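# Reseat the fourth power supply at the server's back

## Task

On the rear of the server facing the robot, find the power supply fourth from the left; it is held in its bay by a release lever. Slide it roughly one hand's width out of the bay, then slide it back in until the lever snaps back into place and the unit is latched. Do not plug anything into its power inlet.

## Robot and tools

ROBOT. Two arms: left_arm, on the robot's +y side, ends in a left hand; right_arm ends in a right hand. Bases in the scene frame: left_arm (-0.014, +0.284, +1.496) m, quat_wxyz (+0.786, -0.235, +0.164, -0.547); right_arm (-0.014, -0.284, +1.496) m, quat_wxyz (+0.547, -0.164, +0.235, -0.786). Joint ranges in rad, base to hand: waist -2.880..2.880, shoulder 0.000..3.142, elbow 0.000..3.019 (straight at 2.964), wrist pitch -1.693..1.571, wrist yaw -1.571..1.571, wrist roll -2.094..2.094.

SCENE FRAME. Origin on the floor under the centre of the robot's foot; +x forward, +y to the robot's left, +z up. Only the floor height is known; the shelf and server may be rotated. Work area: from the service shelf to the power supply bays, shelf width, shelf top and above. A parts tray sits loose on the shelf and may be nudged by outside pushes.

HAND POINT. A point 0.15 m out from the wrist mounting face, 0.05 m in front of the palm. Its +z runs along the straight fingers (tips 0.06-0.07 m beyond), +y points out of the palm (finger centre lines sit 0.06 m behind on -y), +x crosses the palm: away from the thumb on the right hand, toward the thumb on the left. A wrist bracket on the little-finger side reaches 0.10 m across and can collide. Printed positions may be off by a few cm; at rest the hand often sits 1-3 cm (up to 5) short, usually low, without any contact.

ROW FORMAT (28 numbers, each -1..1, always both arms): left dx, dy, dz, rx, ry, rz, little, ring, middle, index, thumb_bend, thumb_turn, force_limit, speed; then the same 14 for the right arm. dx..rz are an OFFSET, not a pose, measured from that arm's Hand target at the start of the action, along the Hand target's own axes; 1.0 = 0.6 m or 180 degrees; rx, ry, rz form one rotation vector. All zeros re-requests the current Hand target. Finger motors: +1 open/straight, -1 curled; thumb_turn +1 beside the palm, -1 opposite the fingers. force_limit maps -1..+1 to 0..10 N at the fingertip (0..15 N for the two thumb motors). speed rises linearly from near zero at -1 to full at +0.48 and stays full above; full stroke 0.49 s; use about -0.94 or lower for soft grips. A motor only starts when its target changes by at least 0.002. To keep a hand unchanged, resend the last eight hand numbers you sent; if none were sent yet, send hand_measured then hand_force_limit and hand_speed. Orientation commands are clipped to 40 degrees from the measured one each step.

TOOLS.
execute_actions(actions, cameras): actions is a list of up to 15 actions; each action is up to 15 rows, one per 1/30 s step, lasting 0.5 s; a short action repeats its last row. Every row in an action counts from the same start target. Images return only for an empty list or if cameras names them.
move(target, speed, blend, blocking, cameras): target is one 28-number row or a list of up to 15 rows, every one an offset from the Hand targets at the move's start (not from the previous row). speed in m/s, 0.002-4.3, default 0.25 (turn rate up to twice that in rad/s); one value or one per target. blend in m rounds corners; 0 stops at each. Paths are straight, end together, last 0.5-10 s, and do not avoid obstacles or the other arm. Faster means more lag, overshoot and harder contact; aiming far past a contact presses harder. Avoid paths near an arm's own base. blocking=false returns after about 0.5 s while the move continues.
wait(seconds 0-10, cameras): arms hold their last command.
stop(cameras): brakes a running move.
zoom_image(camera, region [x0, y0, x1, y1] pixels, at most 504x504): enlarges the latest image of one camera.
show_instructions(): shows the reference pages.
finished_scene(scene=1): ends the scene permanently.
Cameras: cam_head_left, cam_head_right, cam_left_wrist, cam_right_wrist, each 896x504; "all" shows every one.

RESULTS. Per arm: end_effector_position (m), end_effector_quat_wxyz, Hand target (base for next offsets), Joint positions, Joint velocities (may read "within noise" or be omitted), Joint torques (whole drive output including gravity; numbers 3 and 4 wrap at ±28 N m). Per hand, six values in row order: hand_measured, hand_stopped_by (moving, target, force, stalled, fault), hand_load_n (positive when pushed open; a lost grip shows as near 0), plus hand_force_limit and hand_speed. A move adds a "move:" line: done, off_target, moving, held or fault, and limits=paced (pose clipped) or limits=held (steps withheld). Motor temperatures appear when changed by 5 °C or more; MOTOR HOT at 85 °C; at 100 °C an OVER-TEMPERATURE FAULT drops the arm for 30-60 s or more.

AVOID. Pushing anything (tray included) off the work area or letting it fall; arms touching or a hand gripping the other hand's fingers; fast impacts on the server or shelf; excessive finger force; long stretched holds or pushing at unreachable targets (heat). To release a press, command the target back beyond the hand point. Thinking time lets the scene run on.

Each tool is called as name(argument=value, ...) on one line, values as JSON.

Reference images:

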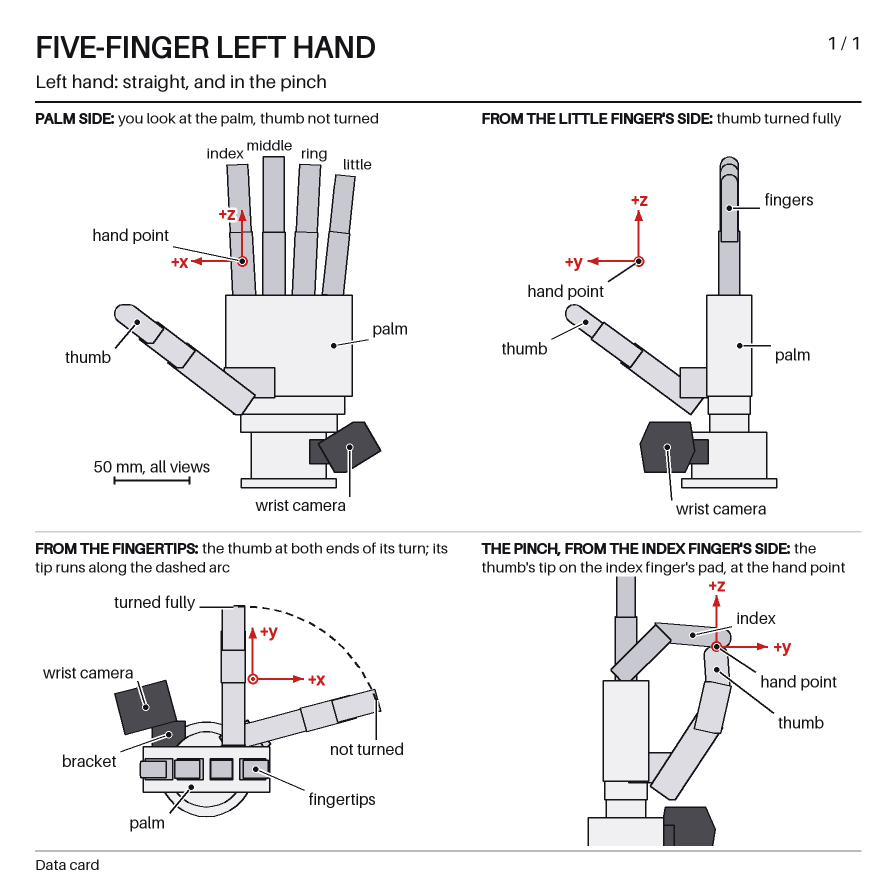

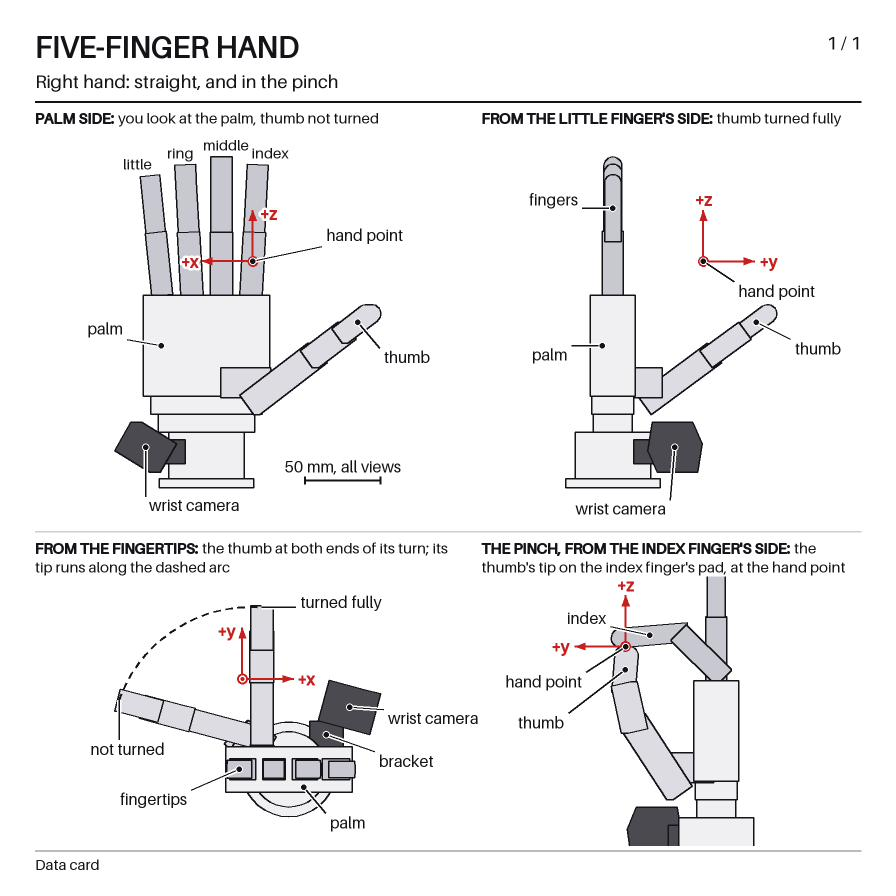

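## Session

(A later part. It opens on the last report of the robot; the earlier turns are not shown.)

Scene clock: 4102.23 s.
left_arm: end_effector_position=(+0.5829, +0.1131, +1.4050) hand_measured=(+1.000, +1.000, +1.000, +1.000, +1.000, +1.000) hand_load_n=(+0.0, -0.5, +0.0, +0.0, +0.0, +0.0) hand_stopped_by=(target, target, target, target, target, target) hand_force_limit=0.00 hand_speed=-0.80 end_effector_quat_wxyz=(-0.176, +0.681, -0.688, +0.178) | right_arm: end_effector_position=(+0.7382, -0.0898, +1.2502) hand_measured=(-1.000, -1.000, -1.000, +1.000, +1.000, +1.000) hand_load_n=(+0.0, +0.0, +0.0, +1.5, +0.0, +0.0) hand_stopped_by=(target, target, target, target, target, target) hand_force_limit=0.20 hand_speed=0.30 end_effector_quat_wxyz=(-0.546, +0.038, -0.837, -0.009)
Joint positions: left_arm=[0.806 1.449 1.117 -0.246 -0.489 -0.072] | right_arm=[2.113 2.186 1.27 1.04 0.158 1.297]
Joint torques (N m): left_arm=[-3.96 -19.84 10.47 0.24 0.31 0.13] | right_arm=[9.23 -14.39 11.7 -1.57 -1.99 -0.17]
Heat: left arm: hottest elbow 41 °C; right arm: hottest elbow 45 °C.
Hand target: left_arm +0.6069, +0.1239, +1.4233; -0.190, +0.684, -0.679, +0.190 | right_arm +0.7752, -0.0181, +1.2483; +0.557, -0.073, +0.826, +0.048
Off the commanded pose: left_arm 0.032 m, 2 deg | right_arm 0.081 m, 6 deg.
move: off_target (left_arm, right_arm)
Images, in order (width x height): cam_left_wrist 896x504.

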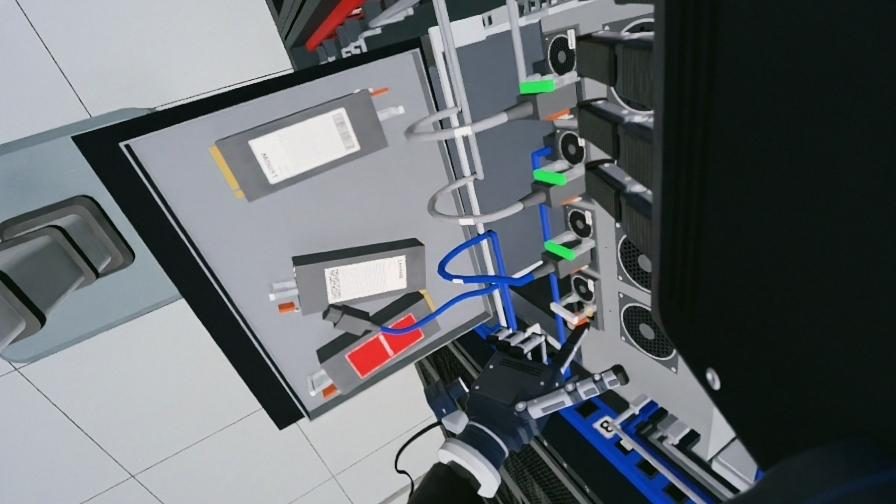

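move(target=[0,0,0,0,0,0,1,1,1,1,1,1,0,-0.8, -0.0319,0.002,0.0788,0,0,0,-1,-1,-1,1,1,1,0.2,0.3], speed=0.08, cameras=["cam_left_wrist"])

zoom_image(camera="cam_left_wrist", region=[530, 270, 620, 360])

Scene clock: 4106.50 s.
left_arm: end_effector_position=(+0.5829, +0.1131, +1.4050) hand_measured=(+1.000, +1.000, +1.000, +1.000, +1.000, +1.000) hand_load_n=(+0.0, +0.0, +0.0, +0.0, +0.0, +0.0) hand_stopped_by=(target, target, target, target, target, target) hand_force_limit=0.00 hand_speed=-0.80 end_effector_quat_wxyz=(-0.176, +0.681, -0.688, +0.178) | right_arm: end_effector_position=(+0.7410, -0.0883, +1.2492) hand_measured=(-1.000, -1.000, -1.000, +1.000, +1.000, +1.000) hand_load_n=(+0.0, +0.0, +0.0, +2.0, +0.0, +0.0) hand_stopped_by=(target, target, target, target, target, target) hand_force_limit=0.20 hand_speed=0.30 end_effector_quat_wxyz=(-0.540, +0.032, -0.841, -0.004)
Joint positions: left_arm=[0.806 1.449 1.117 -0.246 -0.489 -0.072] | right_arm=[2.121 2.185 1.277 1.022 0.185 1.302]
Joint velocities: left_arm=[0.005 -0.005 -0.046 0.007 -0.022 -0.022] | right_arm=[within noise]
Joint torques (N m): left_arm=[-3.78 -19.72 10.5 0.29 0.32 0.14] | right_arm=[9.29 -14.8 17.69 -4.3 -2.84 -0.28]
Heat: left arm: hottest elbow 41 °C; right arm: hottest elbow 46 °C.
Hand target: left_arm +0.6069, +0.1239, +1.4233; -0.190, +0.684, -0.679, +0.190 | right_arm +0.8251, -0.0080, +1.2483; +0.557, -0.073, +0.826, +0.048
Off the commanded pose: left_arm 0.032 m, 2 deg | right_arm 0.116 m, 7 deg.
move: off_target (left_arm, right_arm)
Images, in order (width x height): cam_left_wrist 896x504.

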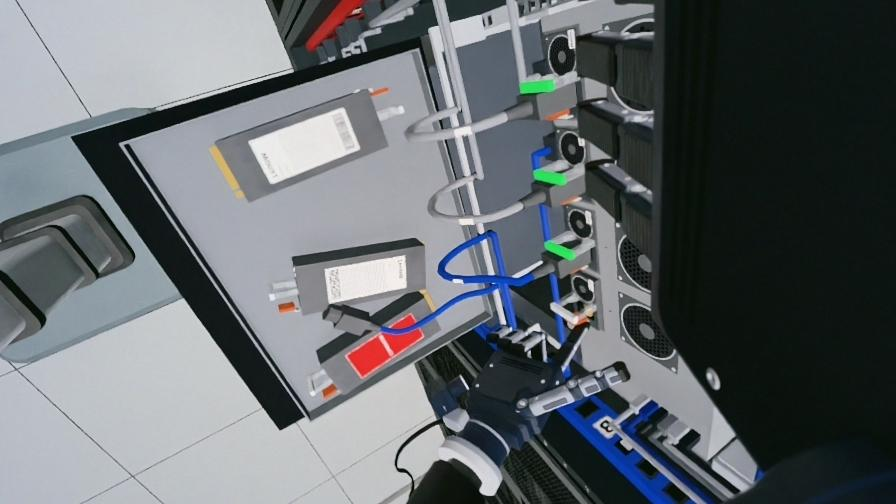

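Scaled by 5.600 from the camera's 896x504 image, which has a finer 1280x720 frame.

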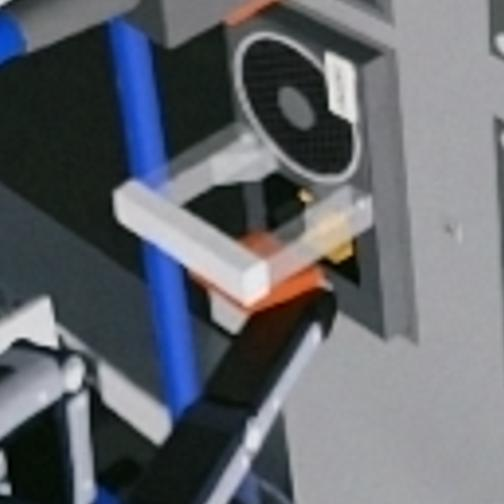

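move(target=[0,0,0,0,0,0,1,1,1,1,1,1,0,-0.8, -0.0379,0.002,0.094,0,0,0,-1,-1,-1,1,1,1,0.2,0.3], speed=0.1, cameras=["cam_left_wrist"])

zoom_image(camera="cam_left_wrist", region=[530, 270, 620, 360])

Scene clock: 4110.33 s.
left_arm: end_effector_position=(+0.5829, +0.1131, +1.4050) hand_measured=(+1.000, +1.000, +1.000, +1.000, +1.000, +1.000) hand_load_n=(+0.0, +0.0, +0.0, +0.0, +0.0, +0.0) hand_stopped_by=(target, target, target, target, target, target) hand_force_limit=0.00 hand_speed=-0.80 end_effector_quat_wxyz=(-0.176, +0.681, -0.688, +0.178) | right_arm: end_effector_position=(+0.7967, -0.0538, +1.1846) hand_measured=(-1.000, -1.000, -1.000, +1.000, +1.000, +1.000) hand_load_n=(+0.0, +0.5, +0.0, +0.5, +2.0, +0.0) hand_stopped_by=(target, target, target, target, target, target) hand_force_limit=0.20 hand_speed=0.30 end_effector_quat_wxyz=(-0.491, +0.062, -0.868, -0.026)
Joint positions: left_arm=[0.806 1.449 1.117 -0.246 -0.489 -0.072] | right_arm=[2.12 2.327 1.592 0.721 0.143 1.298]
Joint torques (N m): left_arm=[-3.84 -19.66 10.45 0.31 0.33 0.14] | right_arm=[10.23 -21.77 14.94 0.54 -1.13 -0.14]
Motor temperatures (°C): left_arm=[21 32 41 20 22 22] | right_arm=[23 37 50 22 29 21]
Heat: left arm: hottest elbow 41 °C; right arm: hottest elbow 50 °C.
Hand target: left_arm +0.6069, +0.1239, +1.4233; -0.190, +0.684, -0.679, +0.190 | right_arm +0.8848, +0.0037, +1.2482; +0.557, -0.073, +0.826, +0.048
Off the commanded pose: left_arm 0.032 m, 2 deg | right_arm 0.123 m, 9 deg.
move: off_target (left_arm, right_arm)
Images, in order (width x height): cam_left_wrist 896x504.

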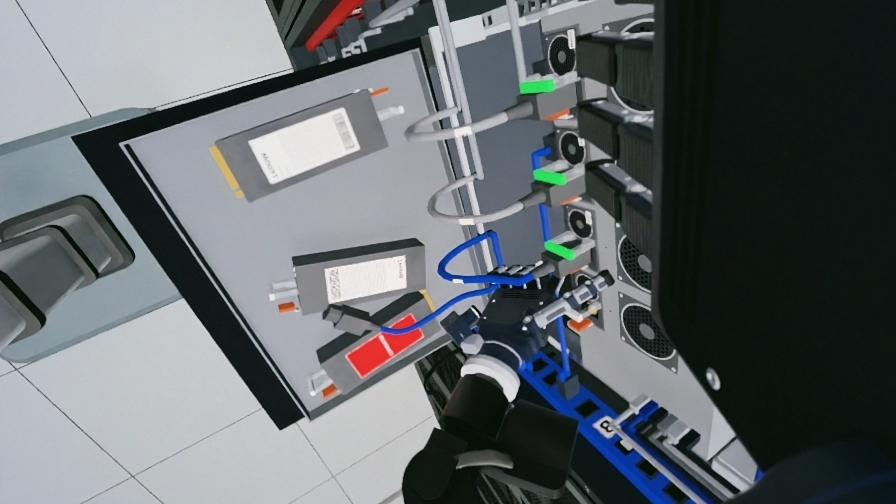

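Scaled by 5.600 from the camera's 896x504 image, which has a finer 1280x720 frame.

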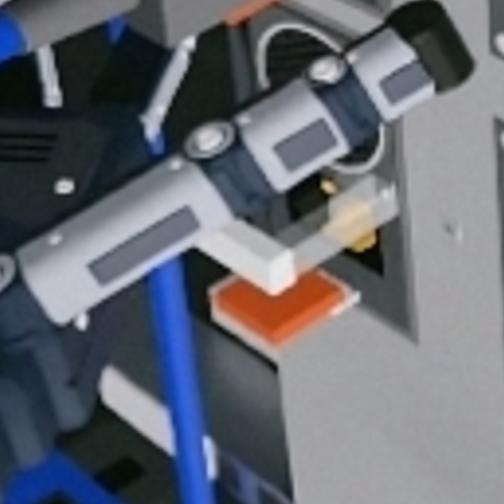

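wait(seconds=0.1, cameras=["cam_left_wrist","cam_right_wrist","cam_head_left","cam_head_right"])

zoom_image(camera="cam_left_wrist", region=[440, 200, 660, 420])

zoom_image(camera="cam_head_right", region=[400, 280, 580, 400])

Scene clock: 4120.67 s.
left_arm: end_effector_position=(+0.5829, +0.1131, +1.4050) hand_measured=(+1.000, +1.000, +1.000, +1.000, +1.000, +1.000) hand_load_n=(+0.0, +0.0, +0.0, +0.0, +0.0, +0.0) hand_stopped_by=(target, target, target, target, target, target) hand_force_limit=0.00 hand_speed=-0.80 end_effector_quat_wxyz=(-0.176, +0.681, -0.688, +0.178) | right_arm: end_effector_position=(+0.7967, -0.0538, +1.1846) hand_measured=(-1.000, -1.000, -1.000, +1.000, +1.000, +1.000) hand_load_n=(+0.0, +0.0, +0.0, +0.5, +2.5, -0.5) hand_stopped_by=(target, target, target, target, target, target) hand_force_limit=0.20 hand_speed=0.30 end_effector_quat_wxyz=(-0.491, +0.062, -0.868, -0.026)
Joint positions: left_arm=[0.806 1.449 1.117 -0.246 -0.489 -0.072] | right_arm=[2.12 2.327 1.592 0.721 0.143 1.298]
Joint torques (N m): left_arm=[-3.9 -19.6 10.51 0.21 0.31 0.13] | right_arm=[10.11 -21.89 14.91 0.58 -1.11 -0.15]
Heat: left arm: hottest elbow 41 °C; right arm: hottest elbow 54 °C.
Hand target: left_arm +0.6069, +0.1239, +1.4233; -0.190, +0.684, -0.679, +0.190 | right_arm +0.8848, +0.0037, +1.2482; +0.557, -0.073, +0.826, +0.048
Off the commanded pose: left_arm 0.032 m, 2 deg | right_arm 0.123 m, 9 deg.
wait: 0.10 s; at rest from the start

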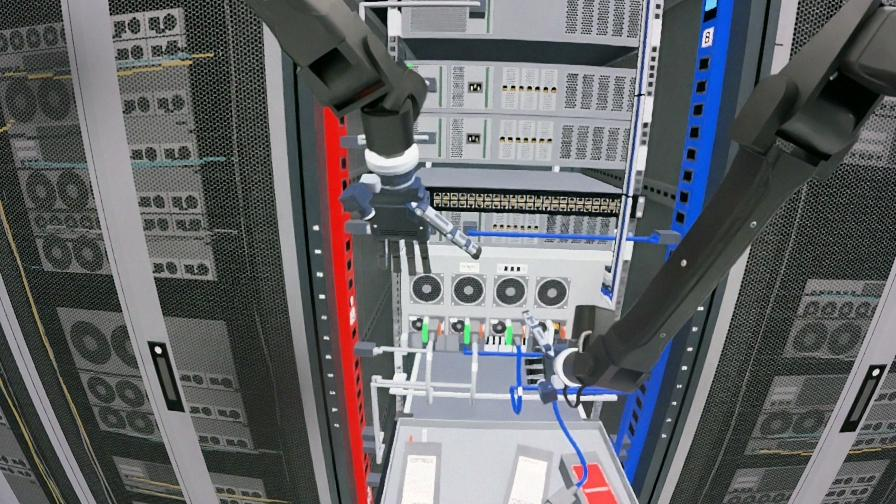

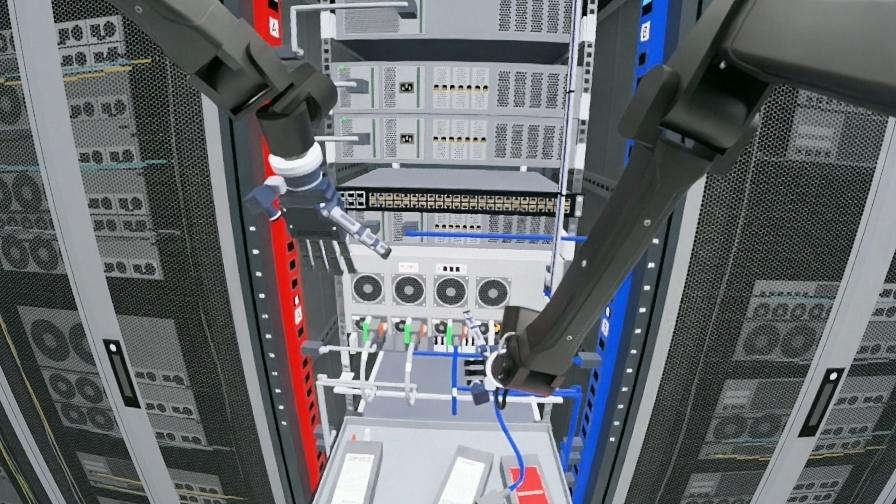

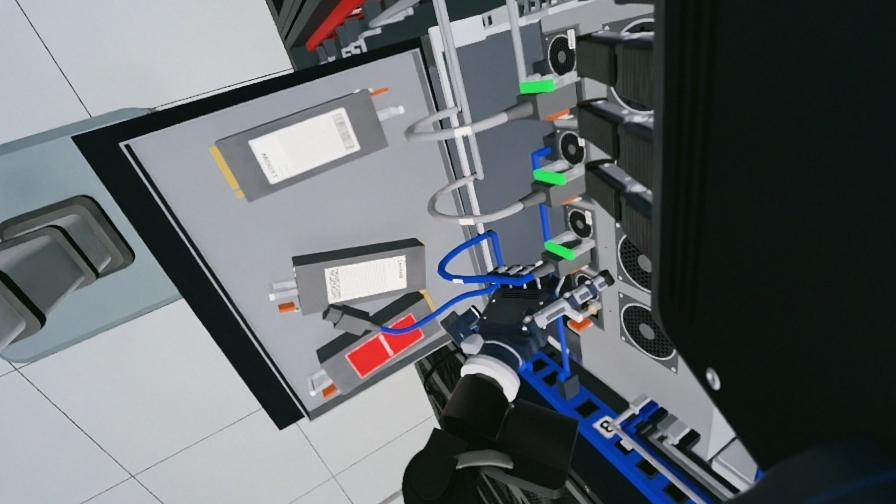

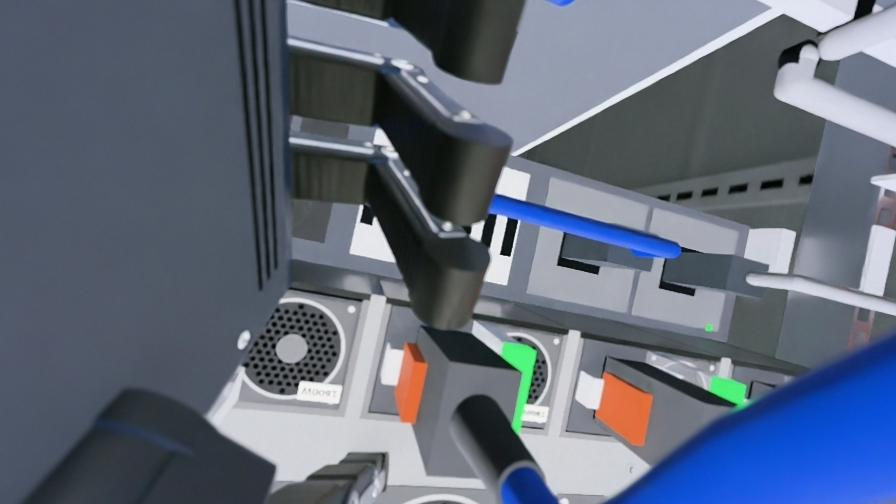

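Scaled by 2.291 from the camera's 896x504 image, which has a finer 1280x720 frame.

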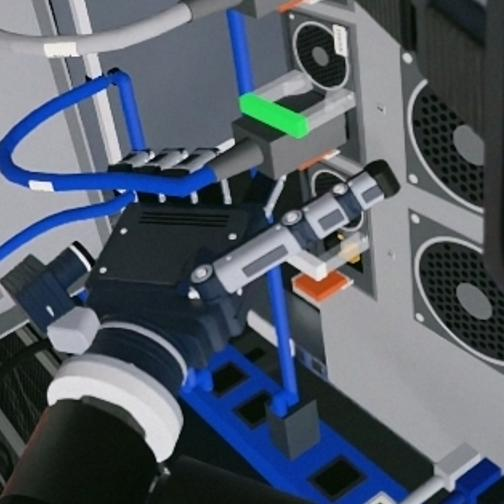

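Scaled by 2.800 from the camera's 896x504 image, which has a finer 1280x720 frame.

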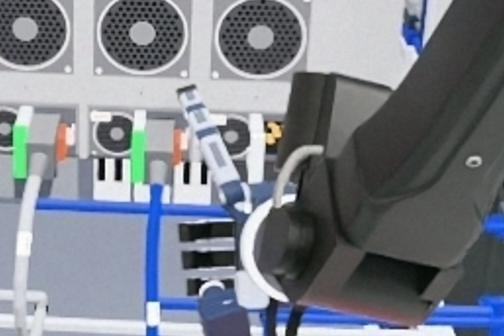

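move(target=[0,0,0,0,0,0,1,1,1,1,1,1,0,-0.8, 0.1556,-0.078,-0.1707,0,0.05,0,-1,-1,-1,1,1,1,0.2,0.3], speed=0.05, cameras=["cam_left_wrist","cam_head_right"])

zoom_image(camera="cam_left_wrist", region=[440, 200, 660, 420])

Scene clock: 4141.23 s.
left_arm: end_effector_position=(+0.5829, +0.1131, +1.4050) hand_measured=(+1.000, +1.000, +1.000, +1.000, +1.000, +1.000) hand_load_n=(+0.0, +0.0, +0.0, +0.0, +0.0, -0.5) hand_stopped_by=(target, target, target, target, target, target) hand_force_limit=0.00 hand_speed=-0.80 end_effector_quat_wxyz=(-0.176, +0.681, -0.688, +0.178) | right_arm: end_effector_position=(+0.7652, -0.0556, +1.1967) hand_measured=(-1.000, -1.000, -1.000, +1.000, +1.000, +1.000) hand_load_n=(+0.5, +0.0, +0.0, +0.0, +0.0, +0.0) hand_stopped_by=(target, target, target, target, target, target) hand_force_limit=0.20 hand_speed=0.30 end_effector_quat_wxyz=(-0.488, +0.076, -0.868, -0.047)
Joint positions: left_arm=[0.806 1.449 1.117 -0.246 -0.489 -0.072] | right_arm=[2.114 2.27 1.47 0.77 0.089 1.296]
Joint torques (N m): left_arm=[-4.19 -19.72 10.54 0.24 0.29 0.12] | right_arm=[4.19 -21.83 1.87 1.92 -0.39 0.01]
Motor temperatures (°C): left_arm=[20 33 42 20 22 22] | right_arm=[24 36 59 22 27 21]
Heat: left arm: hottest elbow 42 °C; right arm: hottest elbow 59 °C.
Hand target: left_arm +0.6069, +0.1239, +1.4233; -0.190, +0.684, -0.679, +0.190 | right_arm +0.7650, -0.0650, +1.2002; +0.490, -0.076, +0.867, +0.043
Off the commanded pose: left_arm 0.032 m, 2 deg | right_arm 0.010 m, 1 deg.
move: off_target (left_arm)
Images, in order (width x height): cam_head_right 896x504, cam_left_wrist 896x504.

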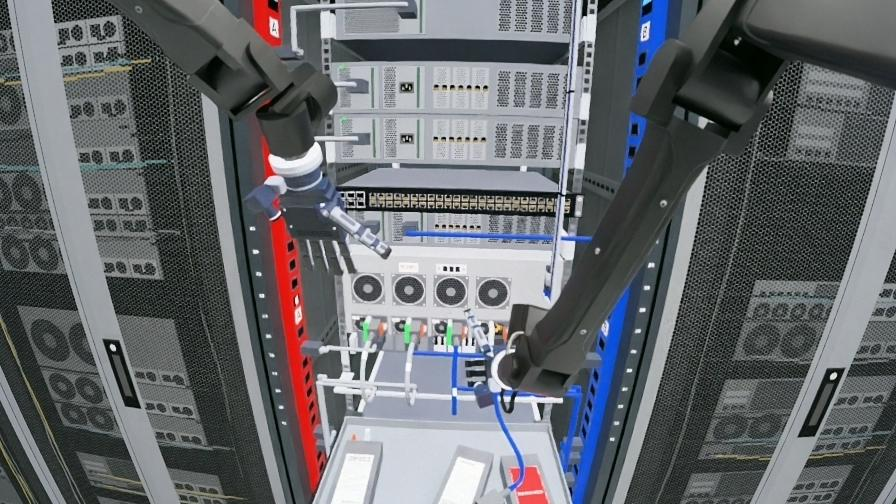

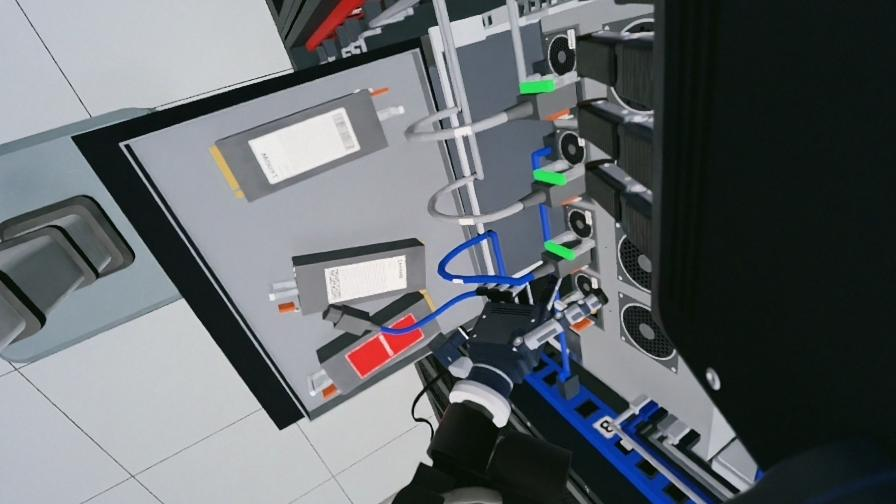

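Scaled by 2.291 from the camera's 896x504 image, which has a finer 1280x720 frame.

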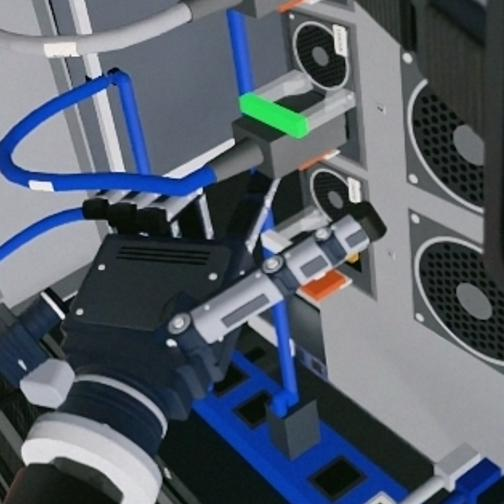

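move(target=[0,0,0,0,0,0,1,1,1,1,1,1,0,-0.8, 0.0147,-0.0444,-0.0892,0,0,0,-1,-1,-1,1,1,1,0.2,0.3], speed=0.06, cameras=["cam_left_wrist"])

zoom_image(camera="cam_left_wrist", region=[440, 200, 660, 420])

Scene clock: 4147.83 s.
left_arm: end_effector_position=(+0.5829, +0.1131, +1.4050) hand_measured=(+1.000, +1.000, +1.000, +1.000, +1.000, +1.000) hand_load_n=(+0.0, +0.0, +0.0, +0.0, +0.0, +0.0) hand_stopped_by=(target, target, target, target, target, target) hand_force_limit=0.00 hand_speed=-0.80 end_effector_quat_wxyz=(-0.176, +0.681, -0.688, +0.178) | right_arm: end_effector_position=(+0.7100, -0.0880, +1.2046) hand_measured=(-1.000, -1.000, -1.000, +1.000, +1.000, +1.000) hand_load_n=(+0.0, +0.0, +0.0, +0.0, +0.0, +0.0) hand_stopped_by=(target, target, target, target, target, target) hand_force_limit=0.20 hand_speed=0.30 end_effector_quat_wxyz=(-0.475, +0.079, -0.875, -0.049)
Joint positions: left_arm=[0.806 1.449 1.117 -0.246 -0.489 -0.072] | right_arm=[2.076 2.187 1.261 0.865 0.051 1.296]
Joint torques (N m): left_arm=[-3.72 -19.9 10.44 0.29 0.33 0.13] | right_arm=[3.02 -20.89 1.51 2.4 -0.41 0]
Motor temperatures (°C): left_arm=[20 33 42 20 22 22] | right_arm=[24 37 56 22 26 21]
Heat: left arm: hottest elbow 42 °C; right arm: hottest elbow 56 °C.
Hand target: left_arm +0.6069, +0.1239, +1.4233; -0.190, +0.684, -0.679, +0.190 | right_arm +0.7200, -0.0999, +1.2203; +0.490, -0.076, +0.867, +0.043
Off the commanded pose: left_arm 0.032 m, 2 deg | right_arm 0.022 m, 2 deg.
move: off_target (left_arm, right_arm)
Images, in order (width x height): cam_left_wrist 896x504.

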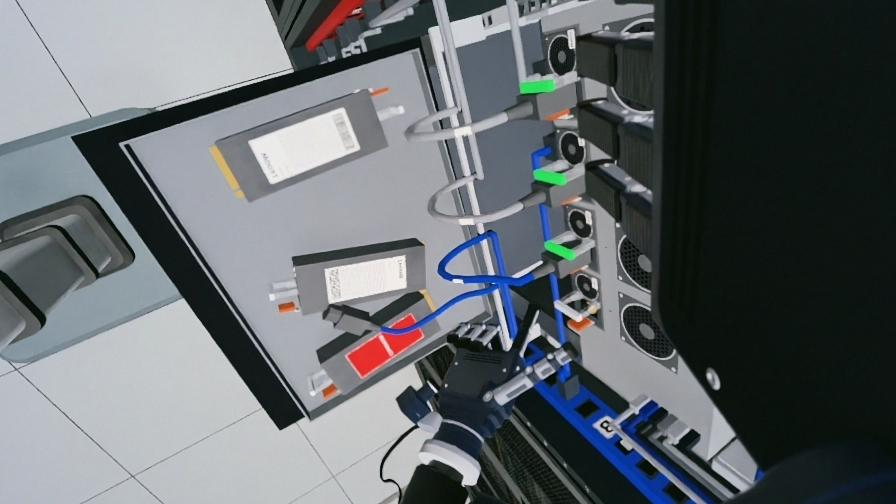

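Scaled by 2.291 from the camera's 896x504 image, which has a finer 1280x720 frame.

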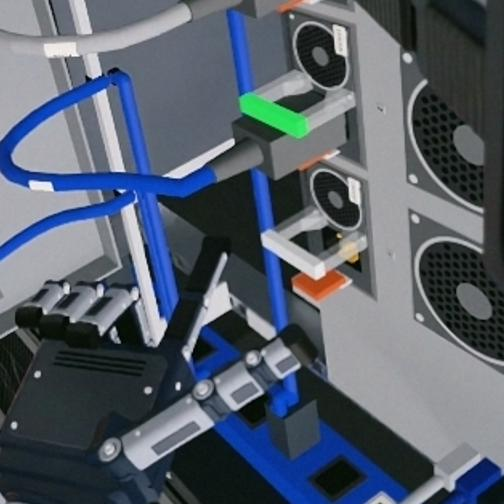

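move(target=[0,0,0,0,0,0,1,1,1,1,1,1,0,-0.8, -0.0524,-0.1058,-0.1717,0,0,0,-1,-1,-1,1,1,1,0.2,0.3], speed=0.12, cameras=[])

move(target=[0,0,0,0,0,0,1,1,1,1,1,1,0,-0.8, 0,0,0,0,0.16,0,1,1,1,1,1,1,0.2,0.3], speed=0.15, cameras=["cam_right_wrist","cam_left_wrist"])

Scene clock: 4154.90 s.
left_arm: end_effector_position=(+0.5829, +0.1131, +1.4050) hand_measured=(+1.000, +1.000, +1.000, +1.000, +1.000, +1.000) hand_load_n=(+0.0, +0.0, +0.0, +0.0, +0.0, +0.0) hand_stopped_by=(target, target, target, target, target, target) hand_force_limit=0.00 hand_speed=-0.80 end_effector_quat_wxyz=(-0.176, +0.681, -0.688, +0.178) | right_arm: end_effector_position=(+0.6549, -0.1665, +1.2882) hand_measured=(-1.000, -1.000, -1.000, +1.000, +1.000, +1.000) hand_load_n=(+0.0, +0.0, +0.0, +0.0, +0.0, +0.0) hand_stopped_by=(target, target, target, target, target, target) hand_force_limit=0.20 hand_speed=0.30 end_effector_quat_wxyz=(-0.477, +0.076, -0.874, -0.050)
Joint positions: left_arm=[0.806 1.449 1.117 -0.246 -0.489 -0.072] | right_arm=[1.978 1.906 0.931 0.92 -0.045 1.296]
Joint torques (N m): left_arm=[-3.96 -19.84 10.51 0.31 0.32 0.13] | right_arm=[1.49 -17.85 1.01 2.36 -0.42 -0.01]
Heat: left arm: hottest elbow 42 °C; right arm: hottest elbow 53 °C.
Hand target: left_arm +0.6069, +0.1239, +1.4233; -0.190, +0.684, -0.679, +0.190 | right_arm +0.6601, -0.1749, +1.3005; +0.490, -0.076, +0.867, +0.043
Off the commanded pose: left_arm 0.032 m, 2 deg | right_arm 0.016 m, 2 deg.
move: off_target (left_arm, right_arm)
No camera images: "cameras" was empty.

Scene clock: 4157.30 s.
left_arm: end_effector_position=(+0.5829, +0.1131, +1.4050) hand_measured=(+1.000, +1.000, +1.000, +1.000, +1.000, +1.000) hand_load_n=(+0.0, +0.0, +0.0, +0.0, +0.0, +0.0) hand_stopped_by=(target, target, target, target, target, target) hand_force_limit=0.00 hand_speed=-0.80 end_effector_quat_wxyz=(-0.176, +0.681, -0.688, +0.178) | right_arm: end_effector_position=(+0.6355, -0.1776, +1.2780) hand_measured=(+1.000, +1.000, +1.000, +1.000, +1.000, +1.000) hand_load_n=(+0.0, +0.0, +0.0, +0.0, +0.0, +0.0) hand_stopped_by=(target, target, target, target, target, target) hand_force_limit=0.20 hand_speed=0.30 end_effector_quat_wxyz=(-0.236, +0.092, -0.967, -0.022)
Joint positions: left_arm=[0.806 1.449 1.117 -0.246 -0.489 -0.072] | right_arm=[2.011 1.693 1.037 0.098 0.134 1.313]
Joint torques (N m): left_arm=[-3.72 -19.9 10.51 0.28 0.33 0.14] | right_arm=[3.08 -18.26 5.49 0.64 0.07 0.17]
Heat: left arm: hottest elbow 42 °C; right arm: hottest elbow 52 °C.
Hand target: left_arm +0.6069, +0.1239, +1.4233; -0.190, +0.684, -0.679, +0.190 | right_arm +0.6600, -0.1748, +1.3004; +0.259, -0.085, +0.962, +0.022
Off the commanded pose: left_arm 0.032 m, 2 deg | right_arm 0.033 m, 3 deg.
move: off_target (left_arm, right_arm)
Images, in order (width x height): cam_left_wrist 896x504, cam_right_wrist 896x504.

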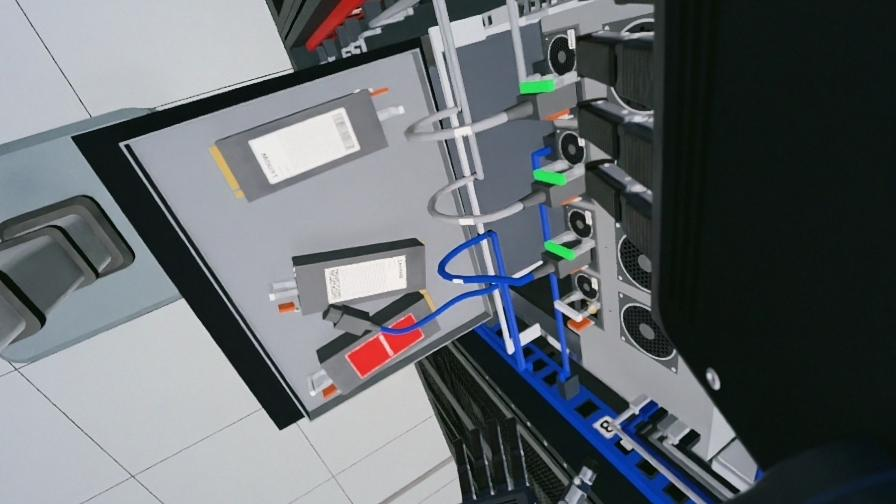

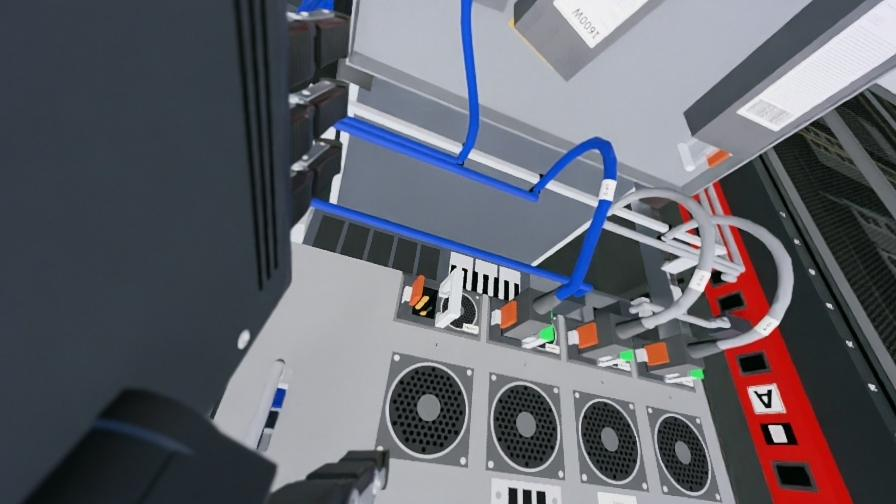

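zoom_image(camera="cam_right_wrist", region=[385, 255, 485, 345])

zoom_image(camera="cam_right_wrist", region=[475, 275, 575, 365])

zoom_image(camera="cam_left_wrist", region=[530, 180, 620, 360])

Scaled by 5.040 from the camera's 896x504 image, which has a finer 1280x720 frame.

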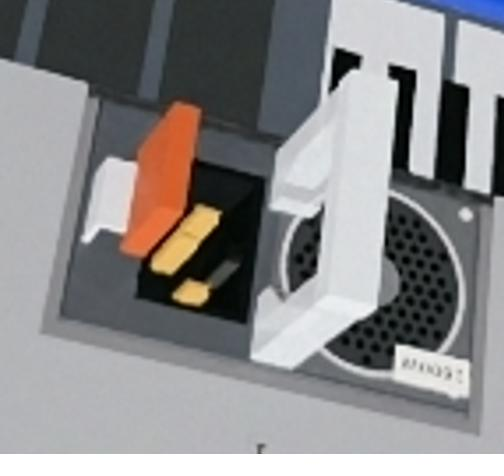

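Scaled by 5.040 from the camera's 896x504 image, which has a finer 1280x720 frame.

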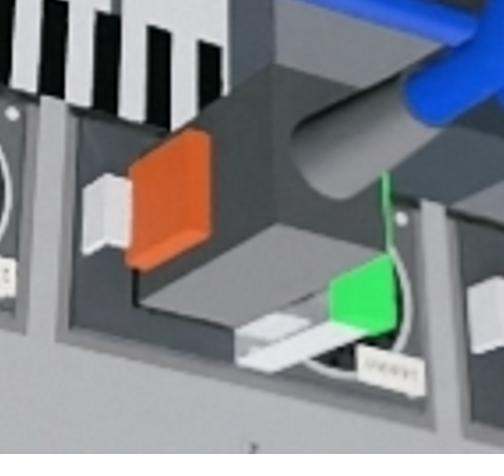

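Scaled by 2.800 from the camera's 896x504 image, which has a finer 1280x720 frame.

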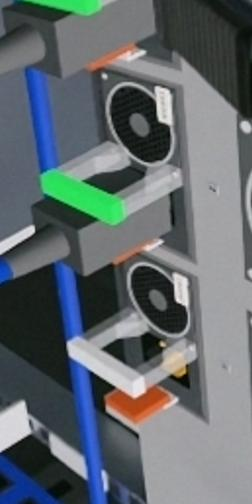

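zoom_image(camera="cam_right_wrist", region=[390, 265, 440, 335])

zoom_image(camera="cam_right_wrist", region=[480, 285, 530, 355])

Scaled by 7.200 from the camera's 896x504 image, which has a finer 1280x720 frame.

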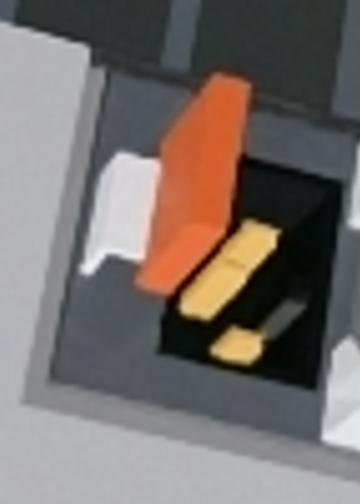

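Scaled by 7.200 from the camera's 896x504 image, which has a finer 1280x720 frame.

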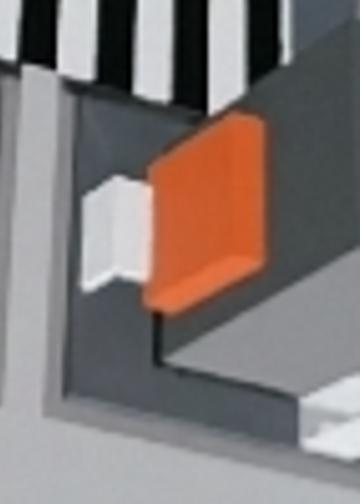

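finished_scene(scene=1)

The scene is finished: the task was done.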